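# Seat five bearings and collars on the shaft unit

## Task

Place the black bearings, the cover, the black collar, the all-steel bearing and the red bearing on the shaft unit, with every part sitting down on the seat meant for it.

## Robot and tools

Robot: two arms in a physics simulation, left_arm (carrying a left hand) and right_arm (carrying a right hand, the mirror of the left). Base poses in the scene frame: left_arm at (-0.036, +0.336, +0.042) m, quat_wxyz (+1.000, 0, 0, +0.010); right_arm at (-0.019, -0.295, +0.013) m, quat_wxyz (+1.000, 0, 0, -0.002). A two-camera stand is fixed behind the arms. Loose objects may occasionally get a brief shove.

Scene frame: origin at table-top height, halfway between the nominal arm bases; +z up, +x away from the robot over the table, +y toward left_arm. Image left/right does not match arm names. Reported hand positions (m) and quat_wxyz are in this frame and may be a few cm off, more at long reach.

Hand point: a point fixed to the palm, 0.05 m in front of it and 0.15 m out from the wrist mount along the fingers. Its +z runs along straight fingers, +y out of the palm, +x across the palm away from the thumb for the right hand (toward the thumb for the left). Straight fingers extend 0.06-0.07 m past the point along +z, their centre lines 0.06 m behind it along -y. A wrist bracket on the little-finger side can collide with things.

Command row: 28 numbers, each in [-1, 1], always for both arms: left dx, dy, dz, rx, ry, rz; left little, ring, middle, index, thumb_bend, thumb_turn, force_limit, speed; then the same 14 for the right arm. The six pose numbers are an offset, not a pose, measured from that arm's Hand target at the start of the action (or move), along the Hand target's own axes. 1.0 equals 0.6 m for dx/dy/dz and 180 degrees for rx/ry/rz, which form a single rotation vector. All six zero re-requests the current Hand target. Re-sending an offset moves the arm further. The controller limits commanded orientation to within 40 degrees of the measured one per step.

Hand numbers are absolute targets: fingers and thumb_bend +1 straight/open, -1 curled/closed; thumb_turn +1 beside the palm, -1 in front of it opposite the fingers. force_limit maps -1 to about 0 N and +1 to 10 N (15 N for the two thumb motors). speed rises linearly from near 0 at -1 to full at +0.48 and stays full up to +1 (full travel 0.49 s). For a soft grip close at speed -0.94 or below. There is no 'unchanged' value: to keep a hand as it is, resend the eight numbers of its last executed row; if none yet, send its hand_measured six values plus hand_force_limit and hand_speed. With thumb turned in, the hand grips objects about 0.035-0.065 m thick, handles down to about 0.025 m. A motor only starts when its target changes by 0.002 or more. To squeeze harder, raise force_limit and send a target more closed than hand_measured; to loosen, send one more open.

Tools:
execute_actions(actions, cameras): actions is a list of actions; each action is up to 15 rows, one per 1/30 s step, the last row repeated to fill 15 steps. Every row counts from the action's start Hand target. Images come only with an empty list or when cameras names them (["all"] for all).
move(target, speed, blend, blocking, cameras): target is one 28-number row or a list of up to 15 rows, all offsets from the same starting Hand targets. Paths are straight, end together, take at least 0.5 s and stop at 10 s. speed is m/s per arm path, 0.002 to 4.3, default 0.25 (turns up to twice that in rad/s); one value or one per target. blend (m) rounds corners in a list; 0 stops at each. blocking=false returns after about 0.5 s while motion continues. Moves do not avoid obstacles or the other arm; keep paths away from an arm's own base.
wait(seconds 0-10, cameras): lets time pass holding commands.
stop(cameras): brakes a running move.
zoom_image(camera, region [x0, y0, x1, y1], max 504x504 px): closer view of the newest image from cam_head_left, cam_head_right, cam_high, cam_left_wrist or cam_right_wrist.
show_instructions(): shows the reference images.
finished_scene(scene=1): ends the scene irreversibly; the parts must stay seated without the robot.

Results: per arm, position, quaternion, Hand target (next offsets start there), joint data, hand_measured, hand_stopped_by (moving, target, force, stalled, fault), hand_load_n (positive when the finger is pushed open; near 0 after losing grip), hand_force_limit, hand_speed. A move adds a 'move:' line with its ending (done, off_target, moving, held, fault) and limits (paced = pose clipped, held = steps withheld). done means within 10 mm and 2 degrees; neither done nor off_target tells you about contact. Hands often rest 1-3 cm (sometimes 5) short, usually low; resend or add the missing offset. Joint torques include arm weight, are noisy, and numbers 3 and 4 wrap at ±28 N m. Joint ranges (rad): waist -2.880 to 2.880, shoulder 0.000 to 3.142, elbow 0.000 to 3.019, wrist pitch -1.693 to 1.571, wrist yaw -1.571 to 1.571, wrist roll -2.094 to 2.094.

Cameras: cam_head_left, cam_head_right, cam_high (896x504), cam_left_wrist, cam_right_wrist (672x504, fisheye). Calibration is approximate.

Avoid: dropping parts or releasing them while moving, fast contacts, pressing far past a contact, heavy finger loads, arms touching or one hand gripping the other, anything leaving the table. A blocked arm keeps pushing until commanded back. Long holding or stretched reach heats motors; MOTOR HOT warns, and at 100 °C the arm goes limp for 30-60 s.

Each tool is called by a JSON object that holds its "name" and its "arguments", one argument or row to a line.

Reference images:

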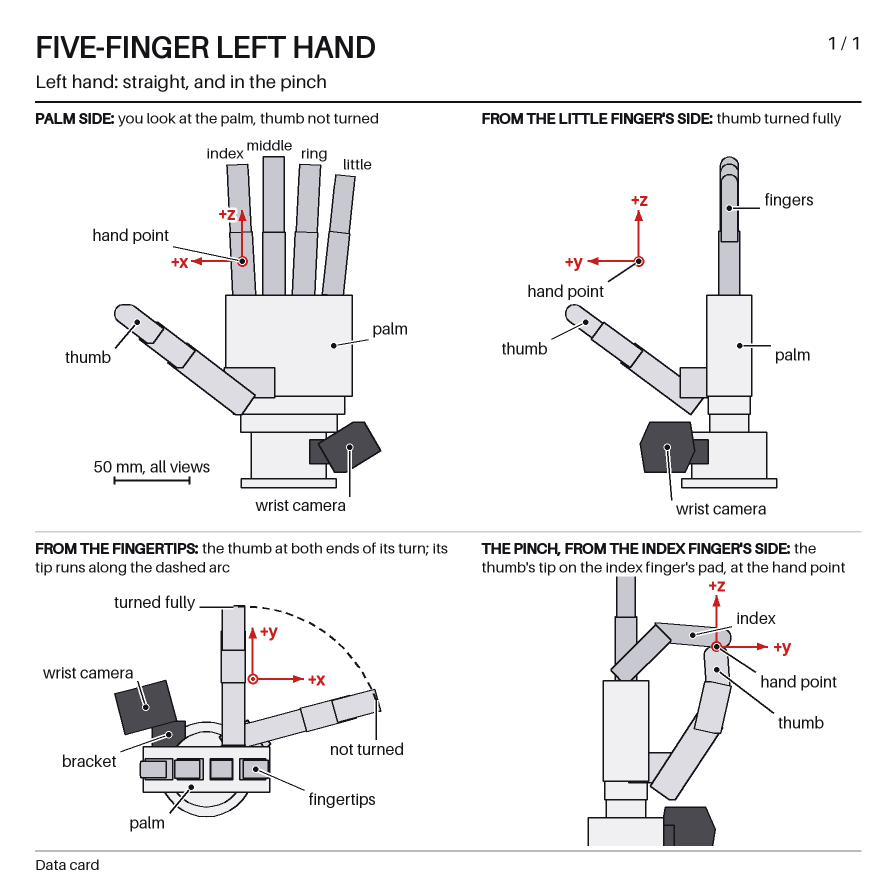

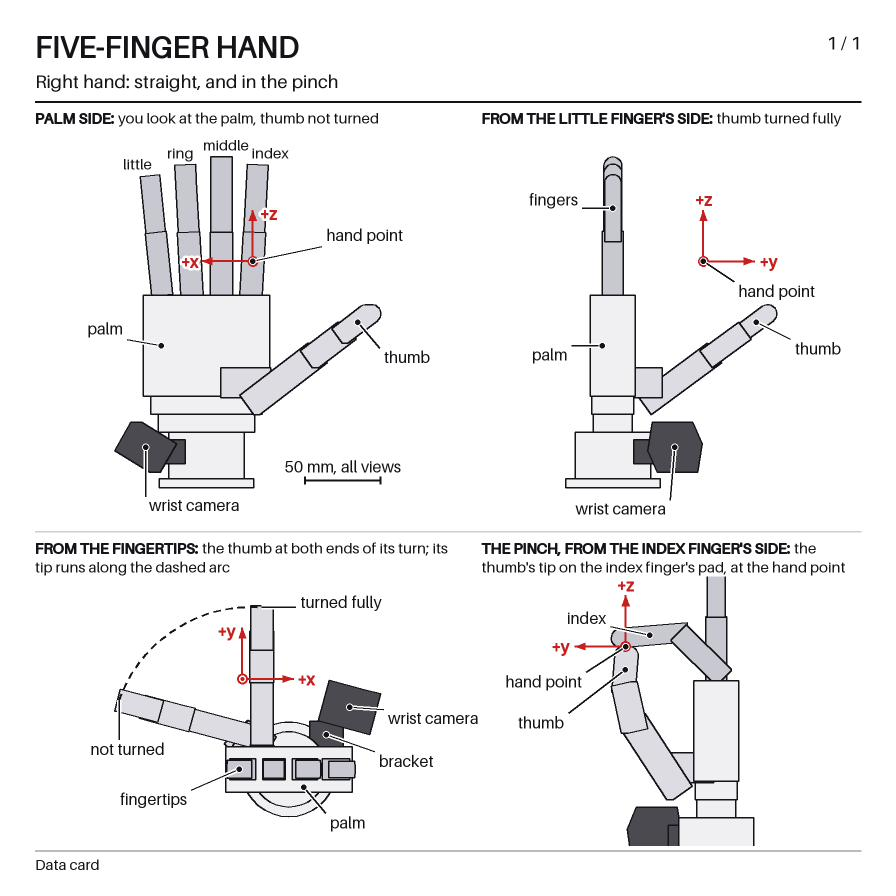

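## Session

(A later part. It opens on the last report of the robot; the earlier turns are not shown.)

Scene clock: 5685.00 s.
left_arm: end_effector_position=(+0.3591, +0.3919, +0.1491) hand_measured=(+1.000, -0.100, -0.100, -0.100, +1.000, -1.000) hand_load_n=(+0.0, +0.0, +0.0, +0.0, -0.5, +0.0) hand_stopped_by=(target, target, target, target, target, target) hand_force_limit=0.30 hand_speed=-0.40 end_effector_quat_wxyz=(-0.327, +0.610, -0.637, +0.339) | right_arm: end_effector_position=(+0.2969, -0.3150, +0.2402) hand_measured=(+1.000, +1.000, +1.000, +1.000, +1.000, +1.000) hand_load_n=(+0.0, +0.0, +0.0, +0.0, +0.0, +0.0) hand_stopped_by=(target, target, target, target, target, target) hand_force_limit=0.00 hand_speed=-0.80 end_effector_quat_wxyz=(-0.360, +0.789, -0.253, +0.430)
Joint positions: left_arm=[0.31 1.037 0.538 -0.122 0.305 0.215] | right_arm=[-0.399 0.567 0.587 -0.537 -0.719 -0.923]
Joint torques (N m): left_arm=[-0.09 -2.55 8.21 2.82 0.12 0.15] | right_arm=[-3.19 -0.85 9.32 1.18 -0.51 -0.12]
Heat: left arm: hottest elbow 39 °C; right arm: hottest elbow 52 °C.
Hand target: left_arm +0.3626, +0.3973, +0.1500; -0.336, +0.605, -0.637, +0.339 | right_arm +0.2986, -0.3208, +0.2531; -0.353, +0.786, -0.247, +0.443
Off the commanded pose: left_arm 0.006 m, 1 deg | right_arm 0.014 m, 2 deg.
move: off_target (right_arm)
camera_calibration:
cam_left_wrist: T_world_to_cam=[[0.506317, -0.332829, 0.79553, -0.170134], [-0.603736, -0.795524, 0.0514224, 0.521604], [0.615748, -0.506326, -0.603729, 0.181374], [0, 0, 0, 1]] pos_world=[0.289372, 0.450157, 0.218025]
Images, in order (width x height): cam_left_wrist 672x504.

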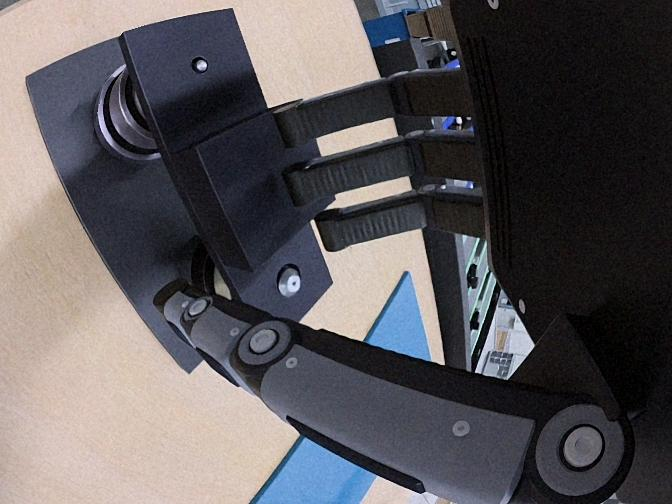

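{"name": "move", "arguments": {
  "target": [
    [0,0.0083,0.0055,0,0,0,1,-0.1,-0.1,-0.1,1,-1,0.3,-0.4,0,0,0,0,0,0,1,1,1,1,1,1,0,-0.8],
    [0,0.0083,0.0055,0,0,0.008,1,-0.1,-0.1,-0.1,1,-1,0.3,-0.4,0,0,0,0,0,0,1,1,1,1,1,1,0,-0.8],
    [0,0.0083,0.0055,0,0,-0.008,1,-0.1,-0.1,-0.1,1,-1,0.3,-0.4,0,0,0,0,0,0,1,1,1,1,1,1,0,-0.8],
    [0,0.0083,0.0055,0,0,0,1,-0.1,-0.1,-0.1,1,-1,0.3,-0.4,0,0,0,0,0,0,1,1,1,1,1,1,0,-0.8]
  ],
  "speed": 0.04,
  "cameras": ["cam_left_wrist"]
}}

{"name": "zoom_image", "arguments": {
  "camera": "cam_left_wrist",
  "region": [240, 230, 340, 330]
}}

{"name": "zoom_image", "arguments": {
  "camera": "cam_left_wrist",
  "region": [160, 20, 240, 100]
}}

Scene clock: 5719.43 s.
left_arm: end_effector_position=(+0.3596, +0.3934, +0.1439) hand_measured=(+1.000, -0.100, -0.100, -0.100, +1.000, -1.000) hand_load_n=(+0.0, +0.0, +0.0, +0.0, +0.0, +0.0) hand_stopped_by=(target, target, target, target, target, target) hand_force_limit=0.30 hand_speed=-0.40 end_effector_quat_wxyz=(-0.329, +0.608, -0.638, +0.340) | right_arm: end_effector_position=(+0.2969, -0.3150, +0.2402) hand_measured=(+1.000, +1.000, +1.000, +1.000, +1.000, +1.000) hand_load_n=(+0.0, +0.0, +0.0, +0.0, +0.0, +0.0) hand_stopped_by=(target, target, target, target, target, target) hand_force_limit=0.00 hand_speed=-0.80 end_effector_quat_wxyz=(-0.360, +0.789, -0.253, +0.430)
Joint positions: left_arm=[0.315 1.05 0.529 -0.098 0.31 0.222] | right_arm=[-0.399 0.567 0.587 -0.537 -0.719 -0.923]
Joint torques (N m): left_arm=[-0.44 -2.78 8.03 2.81 -0.03 0.07] | right_arm=[-3.19 -1.08 9.32 1.25 -0.52 -0.15]
Heat: left arm: hottest elbow 39 °C; right arm: hottest elbow 52 °C.
Hand target: left_arm +0.3627, +0.3973, +0.1440; -0.336, +0.605, -0.637, +0.339 | right_arm +0.2986, -0.3208, +0.2531; -0.353, +0.786, -0.247, +0.443
Off the commanded pose: left_arm 0.005 m, 1 deg | right_arm 0.014 m, 2 deg.
move: off_target (right_arm)
camera_calibration:
cam_left_wrist: T_world_to_cam=[[0.502469, -0.337438, 0.796028, -0.162579], [-0.606751, -0.793524, 0.0466167, 0.52436], [0.615937, -0.506414, -0.603463, 0.178554], [0, 0, 0, 1]] pos_world=[0.289869, 0.451655, 0.212724]
Images, in order (width x height): cam_left_wrist 672x504.

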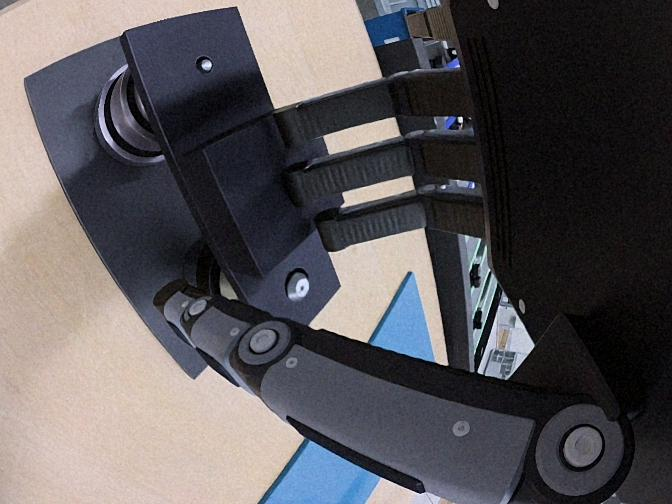

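Scaled by 5.040 from the camera's 672x504 image, which has a finer 960x720 frame.

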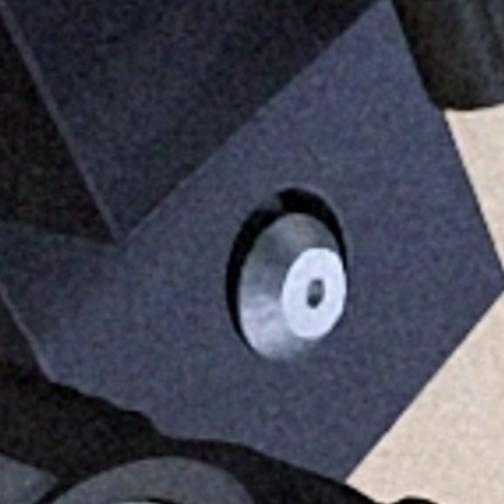

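Scaled by 6.300 from the camera's 672x504 image, which has a finer 960x720 frame.

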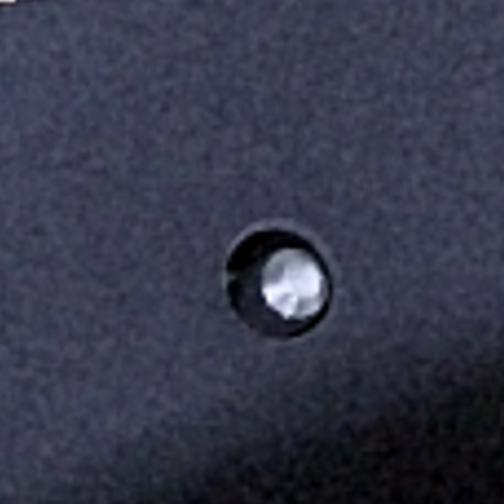

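{"name": "move", "arguments": {
  "target": [
    [0,0.0070,0.0046,0,0,0,1,-0.1,-0.1,-0.1,1,-1,0.3,-0.4,0,0,0,0,0,0,1,1,1,1,1,1,0,-0.8],
    [0,0.0070,0.0046,0,0,0.01,1,-0.1,-0.1,-0.1,1,-1,0.3,-0.4,0,0,0,0,0,0,1,1,1,1,1,1,0,-0.8],
    [0,0.0070,0.0046,0,0,-0.01,1,-0.1,-0.1,-0.1,1,-1,0.3,-0.4,0,0,0,0,0,0,1,1,1,1,1,1,0,-0.8],
    [0,0.0070,0.0046,0,0,0,1,-0.1,-0.1,-0.1,1,-1,0.3,-0.4,0,0,0,0,0,0,1,1,1,1,1,1,0,-0.8]
  ],
  "speed": 0.04,
  "cameras": ["cam_left_wrist"]
}}

{"name": "zoom_image", "arguments": {
  "camera": "cam_left_wrist",
  "region": [250, 230, 350, 330]
}}

{"name": "zoom_image", "arguments": {
  "camera": "cam_left_wrist",
  "region": [160, 20, 240, 100]
}}

Scene clock: 5743.10 s.
left_arm: end_effector_position=(+0.3614, +0.3941, +0.1437) hand_measured=(+1.000, -0.100, -0.100, -0.100, +1.000, -1.000) hand_load_n=(+0.0, +0.0, -2.5, +0.0, +0.0, +0.0) hand_stopped_by=(target, target, target, target, target, target) hand_force_limit=0.30 hand_speed=-0.40 end_effector_quat_wxyz=(-0.332, +0.608, -0.634, +0.343) | right_arm: end_effector_position=(+0.2969, -0.3150, +0.2402) hand_measured=(+1.000, +1.000, +1.000, +1.000, +1.000, +1.000) hand_load_n=(+0.0, +0.0, -0.5, +0.0, +0.0, +0.0) hand_stopped_by=(target, target, target, target, target, target) hand_force_limit=0.00 hand_speed=-0.80 end_effector_quat_wxyz=(-0.360, +0.789, -0.253, +0.430)
Joint positions: left_arm=[0.317 1.054 0.524 -0.078 0.313 0.215] | right_arm=[-0.399 0.567 0.587 -0.537 -0.719 -0.923]
Joint torques (N m): left_arm=[-0.5 -2.14 7.72 2.8 -0.1 0.15] | right_arm=[-3.19 -0.67 9.26 1.31 -0.52 -0.12]
Heat: left arm: hottest elbow 38 °C; right arm: hottest elbow 52 °C.
Hand target: left_arm +0.3628, +0.3975, +0.1391; -0.336, +0.605, -0.637, +0.340 | right_arm +0.2986, -0.3208, +0.2531; -0.353, +0.786, -0.247, +0.443
Off the commanded pose: left_arm 0.006 m, 1 deg | right_arm 0.014 m, 2 deg.
move: off_target (right_arm)
camera_calibration:
cam_left_wrist: T_world_to_cam=[[0.495131, -0.332434, 0.802704, -0.163367], [-0.603779, -0.796004, 0.0427685, 0.52645], [0.624737, -0.505832, -0.594843, 0.173002], [0, 0, 0, 1]] pos_world=[0.290667, 0.452257, 0.211529]
Images, in order (width x height): cam_left_wrist 672x504.

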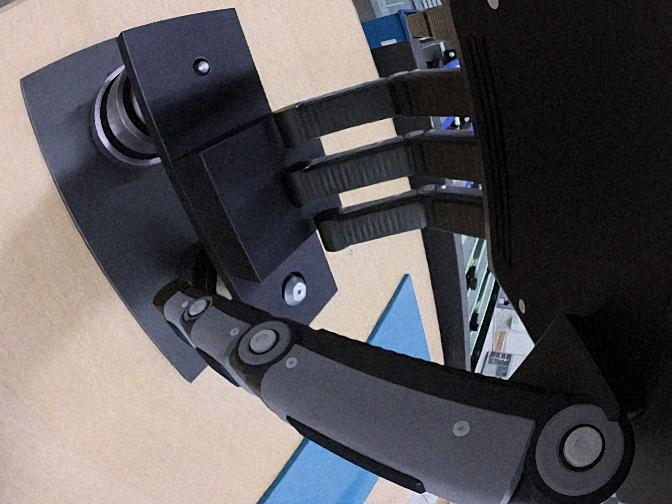

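Scaled by 5.040 from the camera's 672x504 image, which has a finer 960x720 frame.

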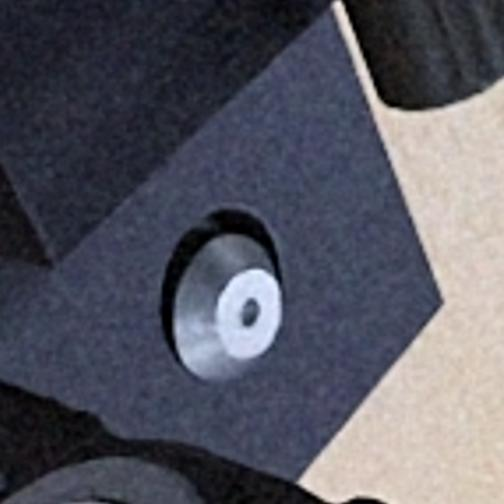

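Scaled by 6.300 from the camera's 672x504 image, which has a finer 960x720 frame.

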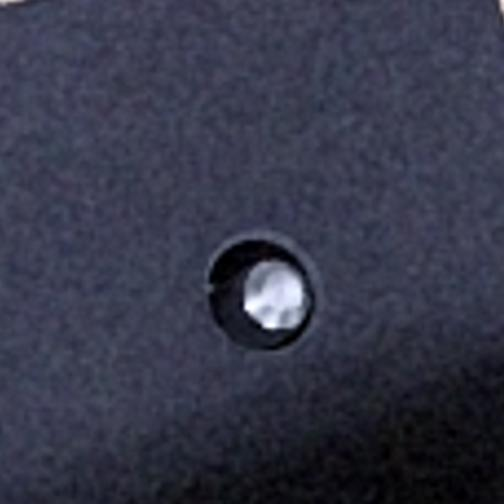

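{"name": "move", "arguments": {
  "target": [
    [0,-0.0209,-0.01375,0,0,0,1,-0.1,-0.1,-0.1,1,-1,0.3,-0.4,0,0,0,0,0,0,1,1,1,1,1,1,0,-0.8],
    [-0.0333,-0.0209,-0.01375,0,0,0,1,-0.1,-0.1,-0.1,1,-1,0.3,-0.4,0,0,0,0,0,0,1,1,1,1,1,1,0,-0.8],
    [-0.0333,0,0,0,0,0,1,-0.1,-0.1,-0.1,1,-1,0.3,-0.4,0,0,0,0,0,0,1,1,1,1,1,1,0,-0.8]
  ],
  "speed": 0.06,
  "cameras": ["cam_left_wrist","cam_head_left","cam_high"]
}}

Scene clock: 5776.23 s.
left_arm: end_effector_position=(+0.3557, +0.4037, +0.1427) hand_measured=(+1.000, -0.100, -0.102, -0.100, +1.000, -1.000) hand_load_n=(+0.0, +0.0, -10.5, +0.0, +0.0, +0.0) hand_stopped_by=(target, target, target, target, target, target) hand_force_limit=0.30 hand_speed=-0.40 end_effector_quat_wxyz=(-0.325, +0.606, -0.635, +0.350) | right_arm: end_effector_position=(+0.2969, -0.3150, +0.2402) hand_measured=(+1.000, +1.000, +1.000, +1.000, +1.000, +1.000) hand_load_n=(+0.0, +0.0, +0.0, +0.0, +0.0, +0.0) hand_stopped_by=(target, target, target, target, target, target) hand_force_limit=0.00 hand_speed=-0.80 end_effector_quat_wxyz=(-0.360, +0.789, -0.253, +0.430)
Joint positions: left_arm=[0.368 1.057 0.524 -0.089 0.374 0.242] | right_arm=[-0.399 0.567 0.587 -0.537 -0.719 -0.923]
Joint torques (N m): left_arm=[0.44 -0.73 9.25 2.82 -0.39 0.29] | right_arm=[-3.25 -1.08 9.25 1.26 -0.53 -0.11]
Heat: left arm: hottest elbow 37 °C; right arm: hottest elbow 52 °C.
Hand target: left_arm +0.3635, +0.4174, +0.1393; -0.336, +0.606, -0.637, +0.340 | right_arm +0.2986, -0.3208, +0.2531; -0.353, +0.786, -0.247, +0.443
Off the commanded pose: left_arm 0.016 m, 2 deg | right_arm 0.014 m, 2 deg.
move: off_target (left_arm, right_arm)
camera_calibration:
cam_left_wrist: T_world_to_cam=[[0.490675, -0.326877, 0.807706, -0.157996], [-0.614234, -0.787236, 0.0545497, 0.529249], [0.618024, -0.522887, -0.587056, 0.189069], [0, 0, 0, 1]] pos_world=[0.285758, 0.46386, 0.209739]
Images, in order (width x height): cam_head_left 896x504, cam_high 896x504, cam_left_wrist 672x504.

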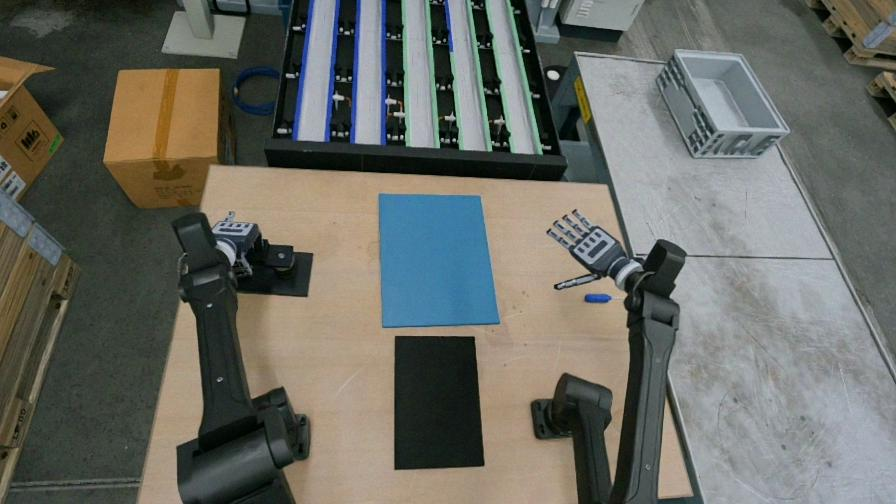

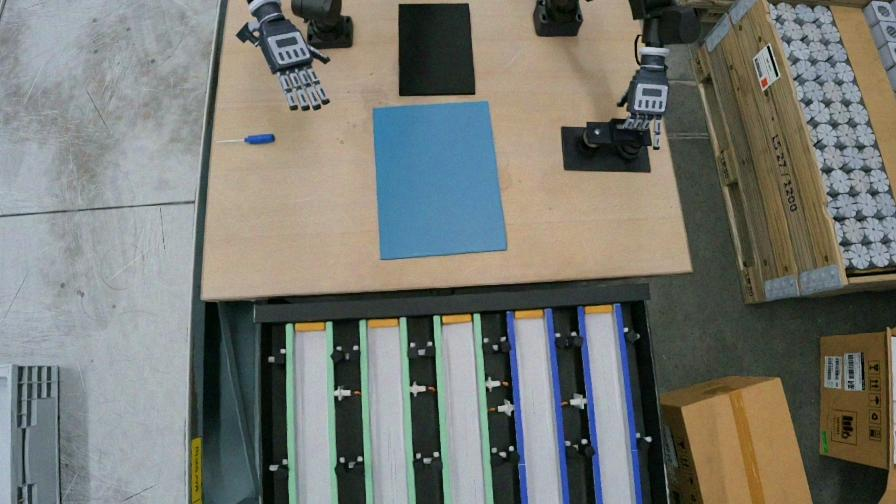

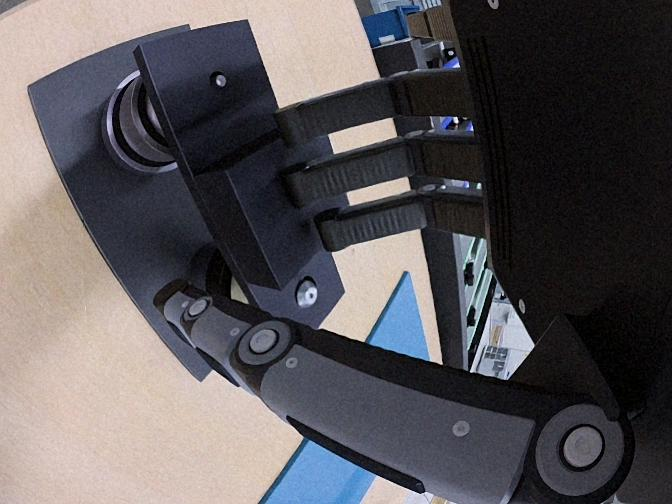

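{"name": "move", "arguments": {
  "target": [
    [0,-0.0835,-0.055,0,0,0,1,-0.1,-0.1,-0.1,1,-1,0.3,-0.4,0,0,0,0,0,0,1,1,1,1,1,1,0,-0.8]
  ],
  "speed": 0.15,
  "cameras": ["cam_left_wrist"]
}}

{"name": "zoom_image", "arguments": {
  "camera": "cam_left_wrist",
  "region": [30, 30, 380, 380]
}}

Scene clock: 5780.97 s.
left_arm: end_effector_position=(+0.3481, +0.4044, +0.1713) hand_measured=(+1.000, -0.100, -0.100, -0.100, +1.000, -1.000) hand_load_n=(+0.0, +0.0, +0.0, -0.5, +0.0, +0.0) hand_stopped_by=(target, target, target, target, target, target) hand_force_limit=0.30 hand_speed=-0.40 end_effector_quat_wxyz=(-0.311, +0.617, -0.640, +0.336) | right_arm: end_effector_position=(+0.2969, -0.3150, +0.2402) hand_measured=(+1.000, +1.000, +1.000, +1.000, +1.000, +1.000) hand_load_n=(+0.0, +0.0, +0.0, +0.0, +0.0, -0.5) hand_stopped_by=(target, target, target, target, target, target) hand_force_limit=0.00 hand_speed=-0.80 end_effector_quat_wxyz=(-0.360, +0.789, -0.253, +0.430)
Joint positions: left_arm=[0.37 0.999 0.598 -0.27 0.359 0.251] | right_arm=[-0.399 0.567 0.587 -0.537 -0.719 -0.923]
Joint torques (N m): left_arm=[0.15 -3.55 12.66 1.68 -0.01 0.14] | right_arm=[-3.14 -0.97 9.31 1.21 -0.5 -0.11]
Heat: left arm: hottest elbow 37 °C; right arm: hottest elbow 52 °C.
Hand target: left_arm +0.3631, +0.4163, +0.1993; -0.336, +0.605, -0.637, +0.340 | right_arm +0.2986, -0.3208, +0.2531; -0.353, +0.786, -0.247, +0.443
Off the commanded pose: left_arm 0.034 m, 3 deg | right_arm 0.014 m, 2 deg.
move: off_target (left_arm, right_arm)
camera_calibration:
cam_left_wrist: T_world_to_cam=[[0.530653, -0.320948, 0.784475, -0.189448], [-0.605229, -0.791435, 0.0856074, 0.516755], [0.593385, -0.520214, -0.614224, 0.222962], [0, 0, 0, 1]] pos_world=[0.280983, 0.464163, 0.241328]
Images, in order (width x height): cam_left_wrist 672x504.

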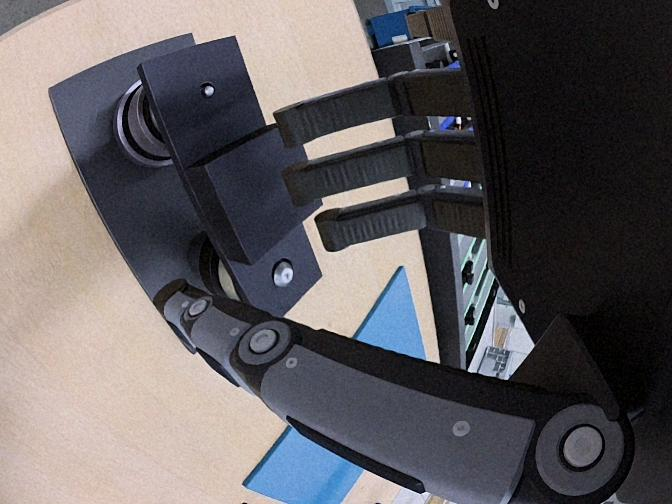

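Scaled by 1.440 from the camera's 672x504 image, which has a finer 960x720 frame.

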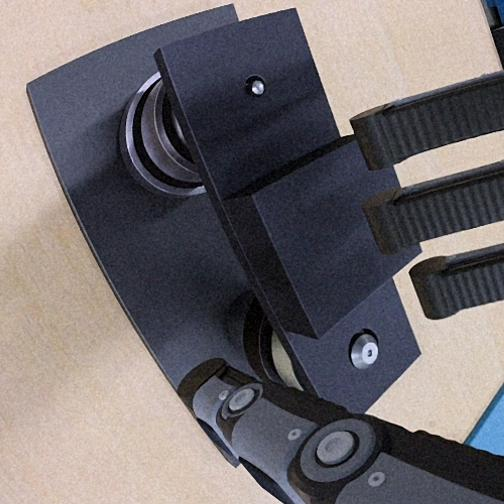

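{"name": "move", "arguments": {
  "target": [
    [0,0.0499,-0.1667,0,0,0,1,-0.1,-0.1,-0.1,1,-1,0.3,-0.4,0,0,0,0,0,0,1,1,1,1,1,1,0,-0.8]
  ],
  "speed": 0.2,
  "cameras": ["cam_left_wrist","cam_head_left"]
}}

{"name": "zoom_image", "arguments": {
  "camera": "cam_left_wrist",
  "region": [100, 0, 400, 300]
}}

{"name": "zoom_image", "arguments": {
  "camera": "cam_head_left",
  "region": [180, 200, 340, 320]
}}

Scene clock: 5796.43 s.
left_arm: end_effector_position=(+0.2647, +0.4172, +0.2248) hand_measured=(+1.000, -0.100, -0.100, -0.100, +1.000, -1.000) hand_load_n=(+0.0, +0.0, +0.0, +0.0, +0.0, +0.0) hand_stopped_by=(target, target, target, target, target, target) hand_force_limit=0.30 hand_speed=-0.40 end_effector_quat_wxyz=(-0.330, +0.608, -0.636, +0.342) | right_arm: end_effector_position=(+0.2969, -0.3150, +0.2402) hand_measured=(+1.000, +1.000, +1.000, +1.000, +1.000, +1.000) hand_load_n=(+0.0, +0.0, +0.0, +0.0, +0.0, -0.5) hand_stopped_by=(target, target, target, target, target, target) hand_force_limit=0.00 hand_speed=-0.80 end_effector_quat_wxyz=(-0.360, +0.789, -0.253, +0.430)
Joint positions: left_arm=[0.577 0.681 0.589 -0.591 0.52 0.389] | right_arm=[-0.399 0.567 0.587 -0.537 -0.719 -0.923]
Joint torques (N m): left_arm=[0.15 -0.85 9.44 1.58 0.22 0.15] | right_arm=[-2.96 -0.85 9.2 1.22 -0.52 -0.13]
Heat: left arm: hottest elbow 38 °C; right arm: hottest elbow 52 °C.
Hand target: left_arm +0.2630, +0.4200, +0.2287; -0.336, +0.605, -0.637, +0.340 | right_arm +0.2986, -0.3208, +0.2531; -0.353, +0.786, -0.247, +0.443
Off the commanded pose: left_arm 0.005 m, 1 deg | right_arm 0.014 m, 2 deg.
move: off_target (right_arm)
camera_calibration:
cam_left_wrist: T_world_to_cam=[[0.499322, -0.333633, 0.799604, -0.172893], [-0.604556, -0.795251, 0.0457051, 0.482197], [0.620637, -0.506226, -0.598786, 0.295464], [0, 0, 0, 1]] pos_world=[0.194468, 0.475357, 0.293127]
Images, in order (width x height): cam_head_left 896x504, cam_left_wrist 672x504.

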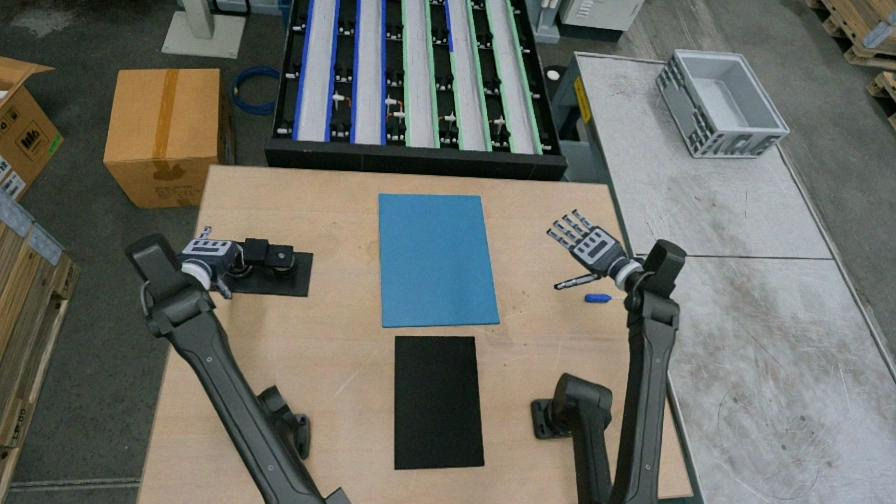

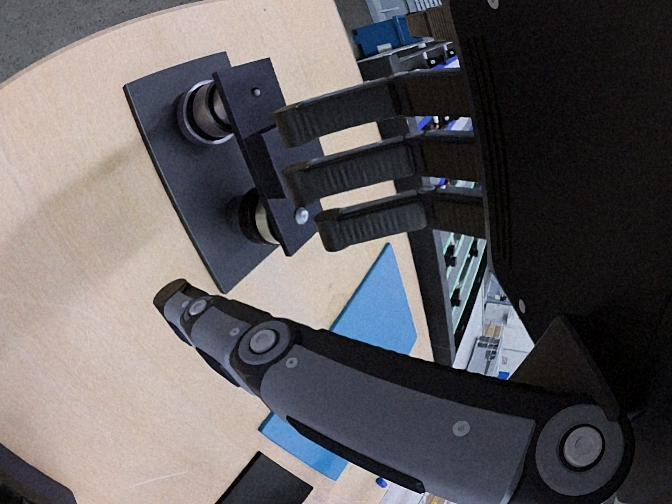

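Scaled by 1.680 from the camera's 672x504 image, which has a finer 960x720 frame.

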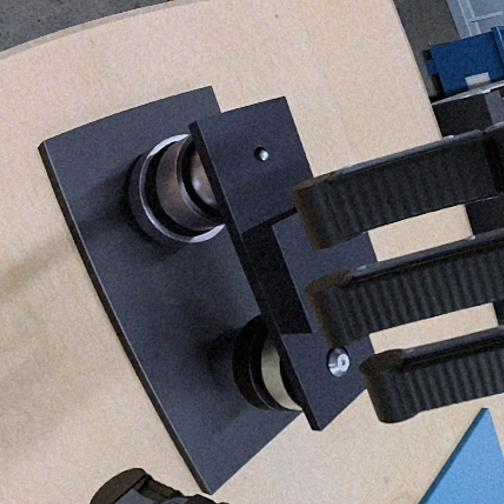

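Scaled by 3.150 from the camera's 896x504 image, which has a finer 1280x720 frame.

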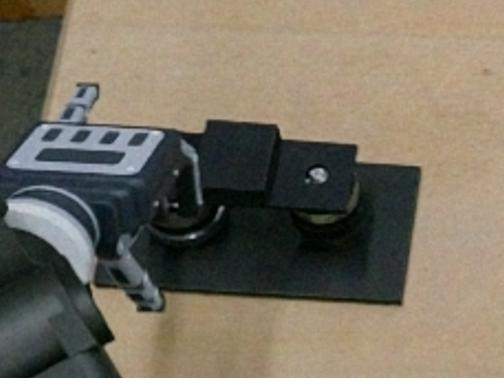

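{"name": "move", "arguments": {
  "target": [
    [-0.1567,0.1057,-0.0368,0,0,0,1,-0.1,-0.1,-0.1,1,-1,0.3,-0.4,0,0,0,0,0,0,1,1,1,1,1,1,0,-0.8],
    [-0.1567,0.2142,0.0353,0,0,0,1,-0.1,-0.1,-0.1,1,-1,0.3,-0.4,0,0,0,0,0,0,1,1,1,1,1,1,0,-0.8]
  ],
  "speed": 0.15,
  "cameras": ["cam_left_wrist","cam_head_left"]
}}

{"name": "zoom_image", "arguments": {
  "camera": "cam_left_wrist",
  "region": [60, 0, 400, 300]
}}

{"name": "zoom_image", "arguments": {
  "camera": "cam_head_left",
  "region": [200, 210, 340, 310]
}}

Scene clock: 5822.87 s.
left_arm: end_effector_position=(+0.2139, +0.5134, +0.1115) hand_measured=(+1.000, -0.100, -0.100, -0.100, +1.000, -1.000) hand_load_n=(-0.5, +0.0, +0.0, +0.0, +0.0, +0.0) hand_stopped_by=(target, target, target, target, target, target) hand_force_limit=0.30 hand_speed=-0.40 end_effector_quat_wxyz=(-0.330, +0.608, -0.636, +0.342) | right_arm: end_effector_position=(+0.2969, -0.3150, +0.2402) hand_measured=(+1.000, +1.000, +1.000, +1.000, +1.000, +1.000) hand_load_n=(+0.0, +0.0, +0.0, +0.0, +0.0, -0.5) hand_stopped_by=(target, target, target, target, target, target) hand_force_limit=0.00 hand_speed=-0.80 end_effector_quat_wxyz=(-0.360, +0.789, -0.253, +0.430)
Joint positions: left_arm=[1.033 1.009 0.458 -0.409 0.837 0.821] | right_arm=[-0.399 0.567 0.587 -0.537 -0.719 -0.923]
Joint torques (N m): left_arm=[-0.21 -1.55 7.54 2.25 0.39 0.06] | right_arm=[-2.96 -0.91 9.24 1.32 -0.53 -0.11]
Heat: left arm: hottest elbow 40 °C; right arm: hottest elbow 52 °C.
Hand target: left_arm +0.2148, +0.5180, +0.1108; -0.336, +0.606, -0.637, +0.340 | right_arm +0.2986, -0.3208, +0.2531; -0.353, +0.786, -0.247, +0.443
Off the commanded pose: left_arm 0.005 m, 1 deg | right_arm 0.014 m, 2 deg.
move: off_target (right_arm)
camera_calibration:
cam_left_wrist: T_world_to_cam=[[0.499221, -0.335547, 0.798866, -0.023691], [-0.606114, -0.794091, 0.0452255, 0.532949], [0.619197, -0.506781, -0.599807, 0.308605], [0, 0, 0, 1]] pos_world=[0.143767, 0.571656, 0.179926]
Images, in order (width x height): cam_head_left 896x504, cam_left_wrist 672x504.

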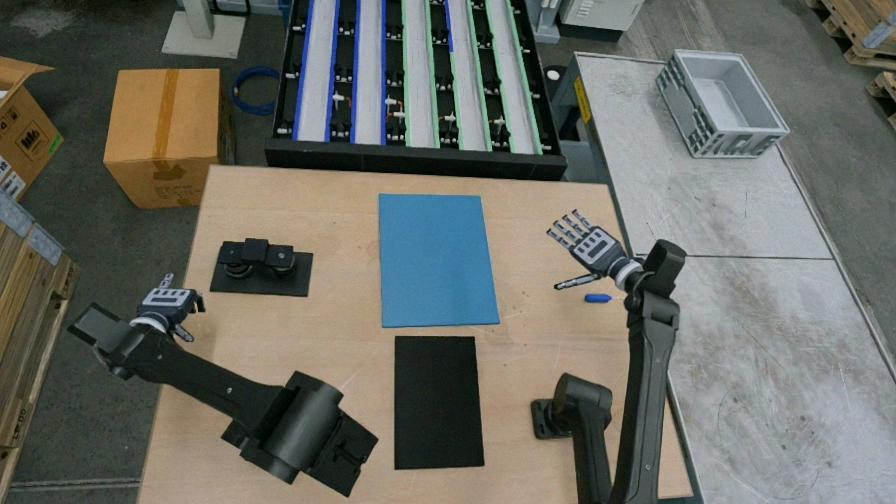

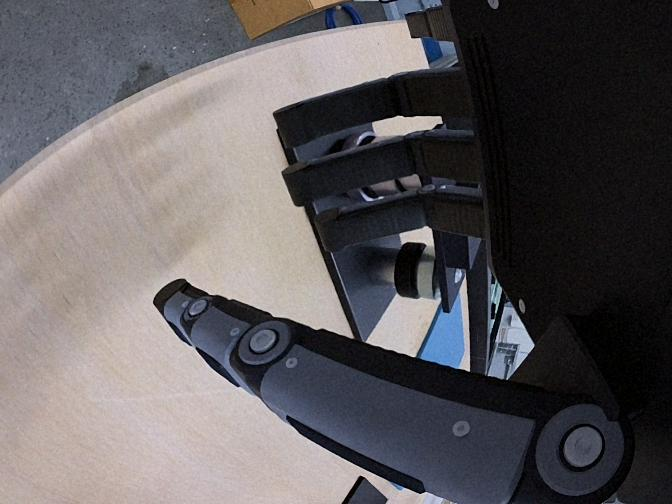

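Scaled by 1.482 from the camera's 672x504 image, which has a finer 960x720 frame.

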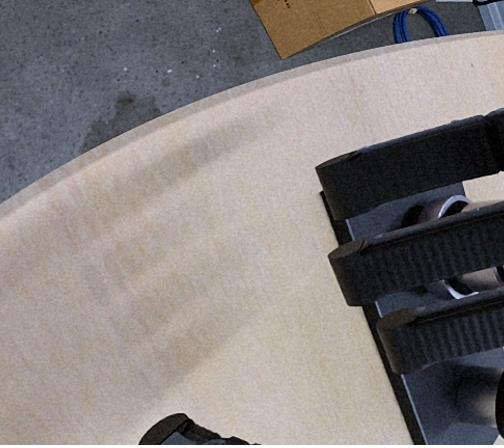

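Scaled by 3.600 from the camera's 896x504 image, which has a finer 1280x720 frame.

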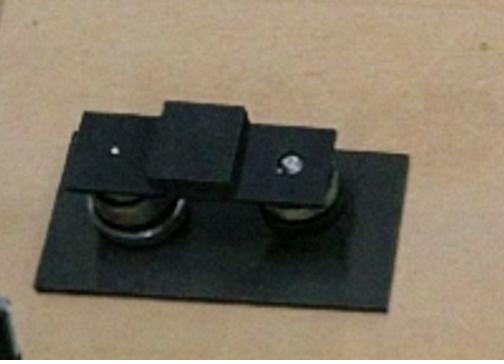

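{"name": "move", "arguments": {
  "target": [
    [0,-0.0418,-0.0275,0,0,0,-1,-1,-1,-1,1,1,0.3,0,0,0,0,0,0,0,1,1,1,1,1,1,0,-0.8]
  ],
  "speed": 0.15,
  "cameras": ["cam_left_wrist","cam_head_right","cam_high"]
}}

{"name": "zoom_image", "arguments": {
  "camera": "cam_high",
  "region": [540, 100, 680, 190]
}}

{"name": "zoom_image", "arguments": {
  "camera": "cam_left_wrist",
  "region": [250, 60, 550, 360]
}}

Scene clock: 5849.97 s.
left_arm: end_effector_position=(+0.2054, +0.4985, +0.1164) hand_measured=(-1.000, -1.000, -1.000, -1.000, +1.000, +1.000) hand_load_n=(+0.0, +0.0, +0.0, +0.0, +0.0, +0.0) hand_stopped_by=(target, target, target, target, target, target) hand_force_limit=0.30 hand_speed=0.00 end_effector_quat_wxyz=(-0.311, +0.618, -0.633, +0.347) | right_arm: end_effector_position=(+0.2969, -0.3150, +0.2402) hand_measured=(+1.000, +1.000, +1.000, +1.000, +1.000, +1.000) hand_load_n=(+0.0, +0.0, +0.0, +0.0, +0.0, +0.0) hand_stopped_by=(target, target, target, target, target, target) hand_force_limit=0.00 hand_speed=-0.80 end_effector_quat_wxyz=(-0.360, +0.789, -0.253, +0.430)
Joint positions: left_arm=[1.033 0.963 0.458 -0.5 0.837 0.821] | right_arm=[-0.399 0.567 0.587 -0.537 -0.719 -0.923]
Joint torques (N m): left_arm=[-0.38 -2.55 11.95 1.07 0.38 0.03] | right_arm=[-3.25 -0.79 9.26 1.26 -0.51 -0.13]
Heat: left arm: hottest elbow 38 °C; right arm: hottest elbow 52 °C.
Hand target: left_arm +0.2146, +0.5175, +0.1408; -0.336, +0.606, -0.637, +0.340 | right_arm +0.2986, -0.3208, +0.2531; -0.353, +0.786, -0.247, +0.443
Off the commanded pose: left_arm 0.032 m, 3 deg | right_arm 0.014 m, 2 deg.
move: off_target (left_arm, right_arm)
camera_calibration:
cam_left_wrist: T_world_to_cam=[[0.517048, -0.3042, 0.800077, -0.0478092], [-0.604591, -0.791459, 0.089792, 0.508889], [0.605913, -0.530147, -0.593139, 0.322839], [0, 0, 0, 1]] pos_world=[0.136777, 0.559373, 0.184045]
Images, in order (width x height): cam_head_right 896x504, cam_high 896x504, cam_left_wrist 672x504.

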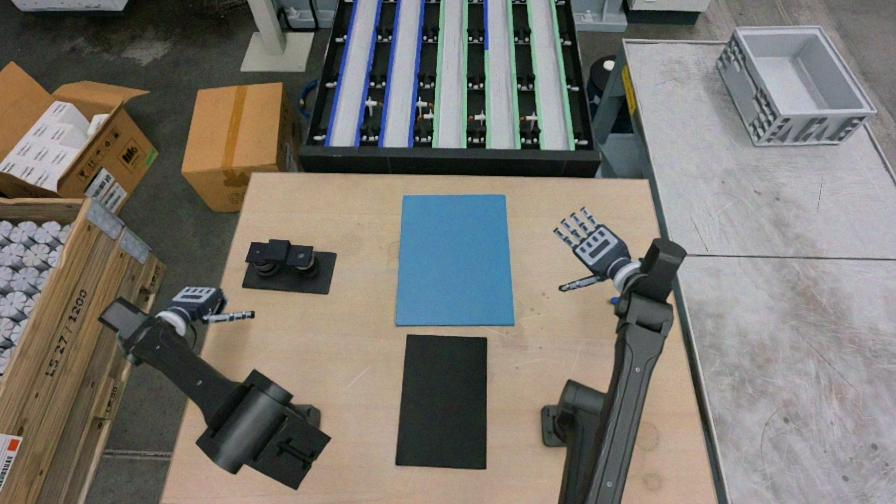

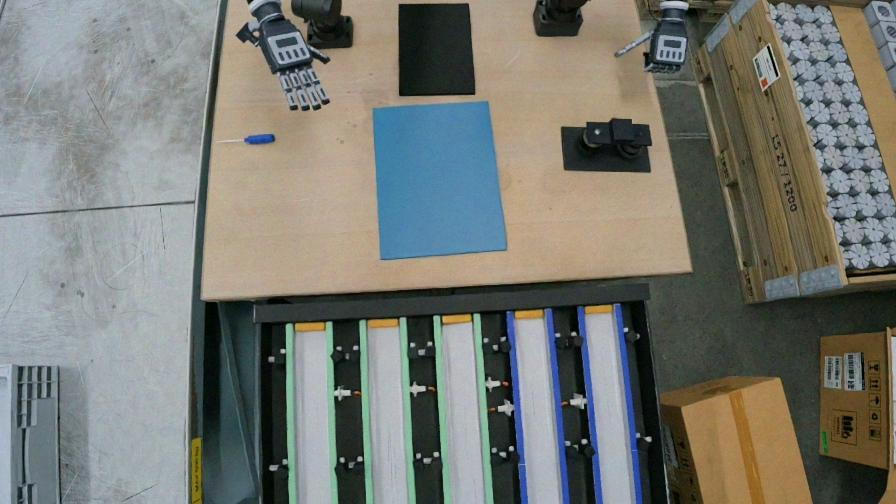

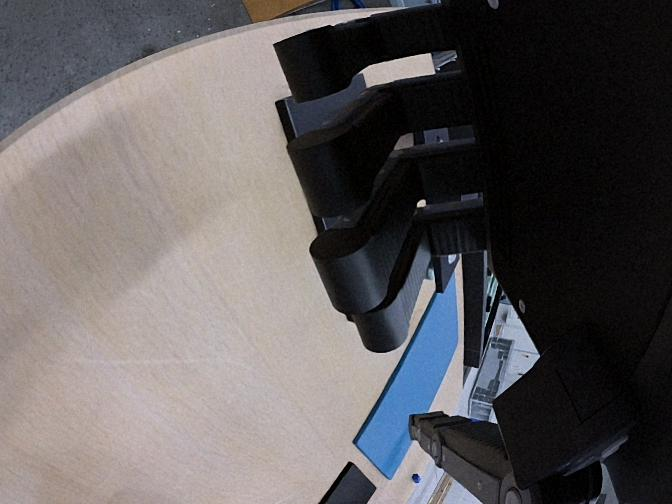

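Scaled by 3.600 from the camera's 896x504 image, which has a finer 1280x720 frame.

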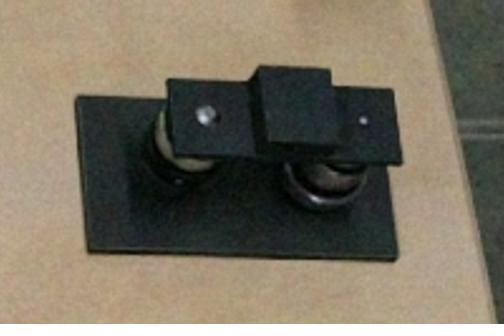

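Scaled by 1.680 from the camera's 672x504 image, which has a finer 960x720 frame.

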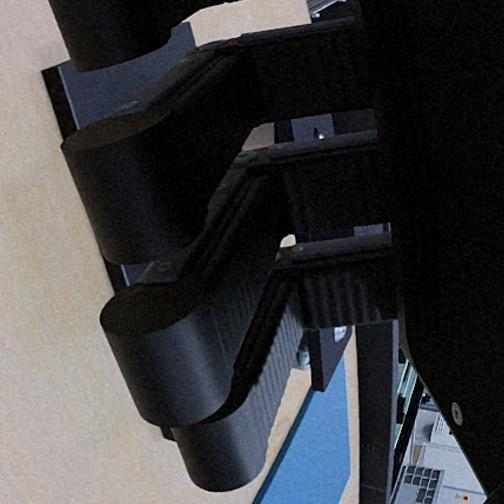

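{"name": "move", "arguments": {
  "target": [
    [0,-0.0139,-0.0092,0.1389,0,0,1,1,1,1,1,1,0.3,0,0,0,0,0,0,0,1,1,1,1,1,1,0,-0.8]
  ],
  "speed": 0.25,
  "cameras": ["cam_left_wrist"]
}}

{"name": "zoom_image", "arguments": {
  "camera": "cam_left_wrist",
  "region": [100, 60, 450, 410]
}}

Scene clock: 5871.60 s.
left_arm: end_effector_position=(+0.2158, +0.5144, +0.1511) hand_measured=(+1.000, +1.000, +1.000, +1.000, +1.000, +1.000) hand_load_n=(+0.0, +0.0, +0.0, -0.5, +0.0, +0.0) hand_stopped_by=(target, target, target, target, target, target) hand_force_limit=0.30 hand_speed=0.00 end_effector_quat_wxyz=(+0.457, -0.515, +0.554, -0.469) | right_arm: end_effector_position=(+0.2969, -0.3150, +0.2402) hand_measured=(+1.000, +1.000, +1.000, +1.000, +1.000, +1.000) hand_load_n=(+0.0, +0.0, +0.0, +0.0, +0.0, -0.5) hand_stopped_by=(target, target, target, target, target, target) hand_force_limit=0.00 hand_speed=-0.80 end_effector_quat_wxyz=(-0.360, +0.789, -0.253, +0.430)
Joint positions: left_arm=[1.241 1.009 0.283 0.214 1.274 0.517] | right_arm=[-0.399 0.567 0.587 -0.537 -0.719 -0.923]
Joint torques (N m): left_arm=[0.15 -0.79 6.69 2.35 0.34 -0.16] | right_arm=[-2.73 -0.5 9.25 1.26 -0.54 -0.13]
Heat: left arm: hottest elbow 39 °C; right arm: hottest elbow 52 °C.
Hand target: left_arm +0.2145, +0.5174, +0.1508; -0.459, +0.518, -0.548, +0.469 | right_arm +0.2986, -0.3208, +0.2531; -0.353, +0.786, -0.247, +0.443
Off the commanded pose: left_arm 0.003 m, 1 deg | right_arm 0.014 m, 2 deg.
move: off_target (right_arm)
camera_calibration:
cam_left_wrist: T_world_to_cam=[[0.108593, -0.337084, 0.935191, 0.00850932], [-0.580119, -0.78544, -0.215745, 0.562476], [0.807261, -0.519093, -0.280842, 0.249271], [0, 0, 0, 1]] pos_world=[0.124152, 0.574055, 0.183399]
Images, in order (width x height): cam_left_wrist 672x504.

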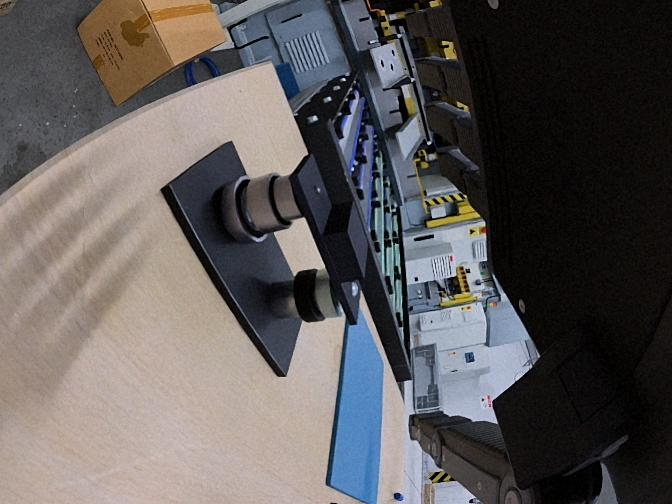

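Scaled by 1.440 from the camera's 672x504 image, which has a finer 960x720 frame.

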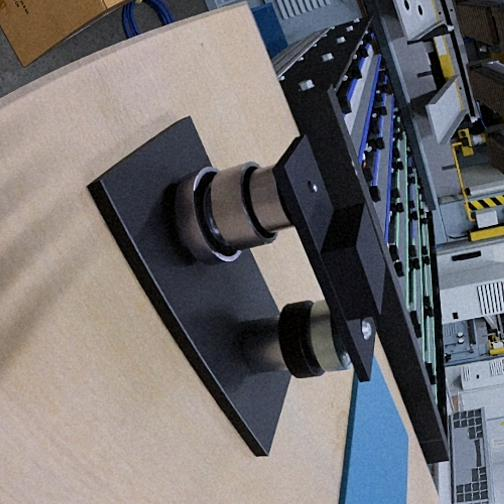

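{"name": "zoom_image", "arguments": {
  "camera": "cam_left_wrist",
  "region": [200, 140, 300, 260]
}}

{"name": "zoom_image", "arguments": {
  "camera": "cam_left_wrist",
  "region": [260, 230, 380, 350]
}}

{"name": "zoom_image", "arguments": {
  "camera": "cam_left_wrist",
  "region": [200, 140, 400, 340]
}}

Scaled by 4.200 from the camera's 672x504 image, which has a finer 960x720 frame.

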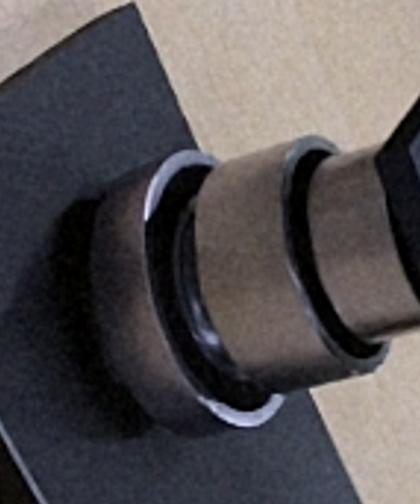

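Scaled by 4.200 from the camera's 672x504 image, which has a finer 960x720 frame.

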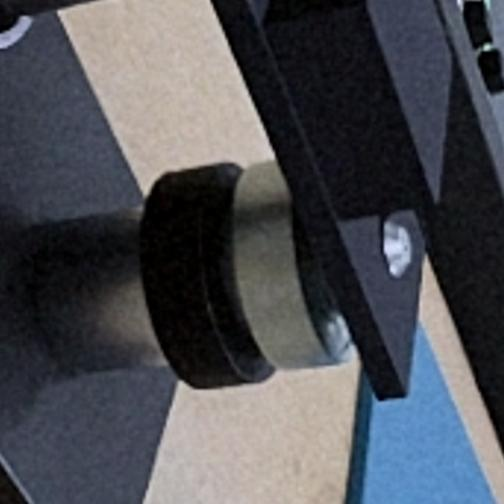

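Scaled by 2.520 from the camera's 672x504 image, which has a finer 960x720 frame.

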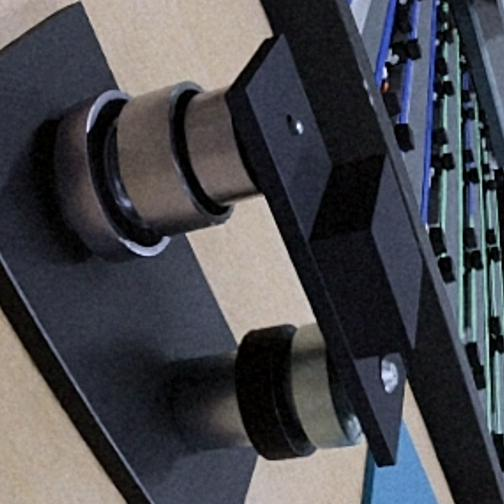

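{"name": "zoom_image", "arguments": {
  "camera": "cam_left_wrist",
  "region": [310, 260, 370, 330]
}}

{"name": "zoom_image", "arguments": {
  "camera": "cam_left_wrist",
  "region": [260, 160, 320, 230]
}}

Scaled by 7.200 from the camera's 672x504 image, which has a finer 960x720 frame.

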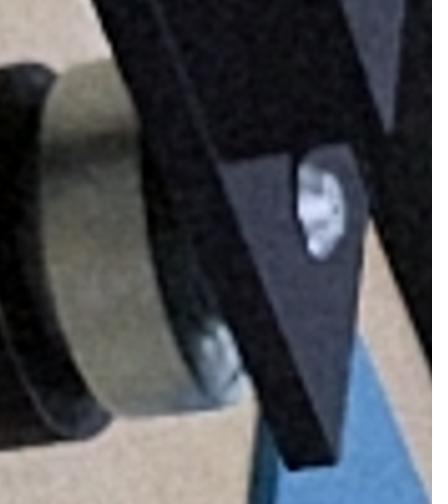

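Scaled by 7.200 from the camera's 672x504 image, which has a finer 960x720 frame.

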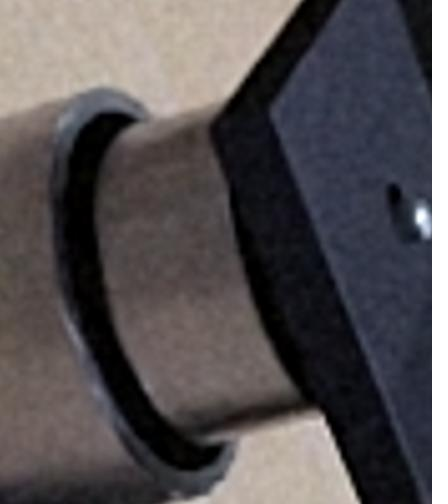

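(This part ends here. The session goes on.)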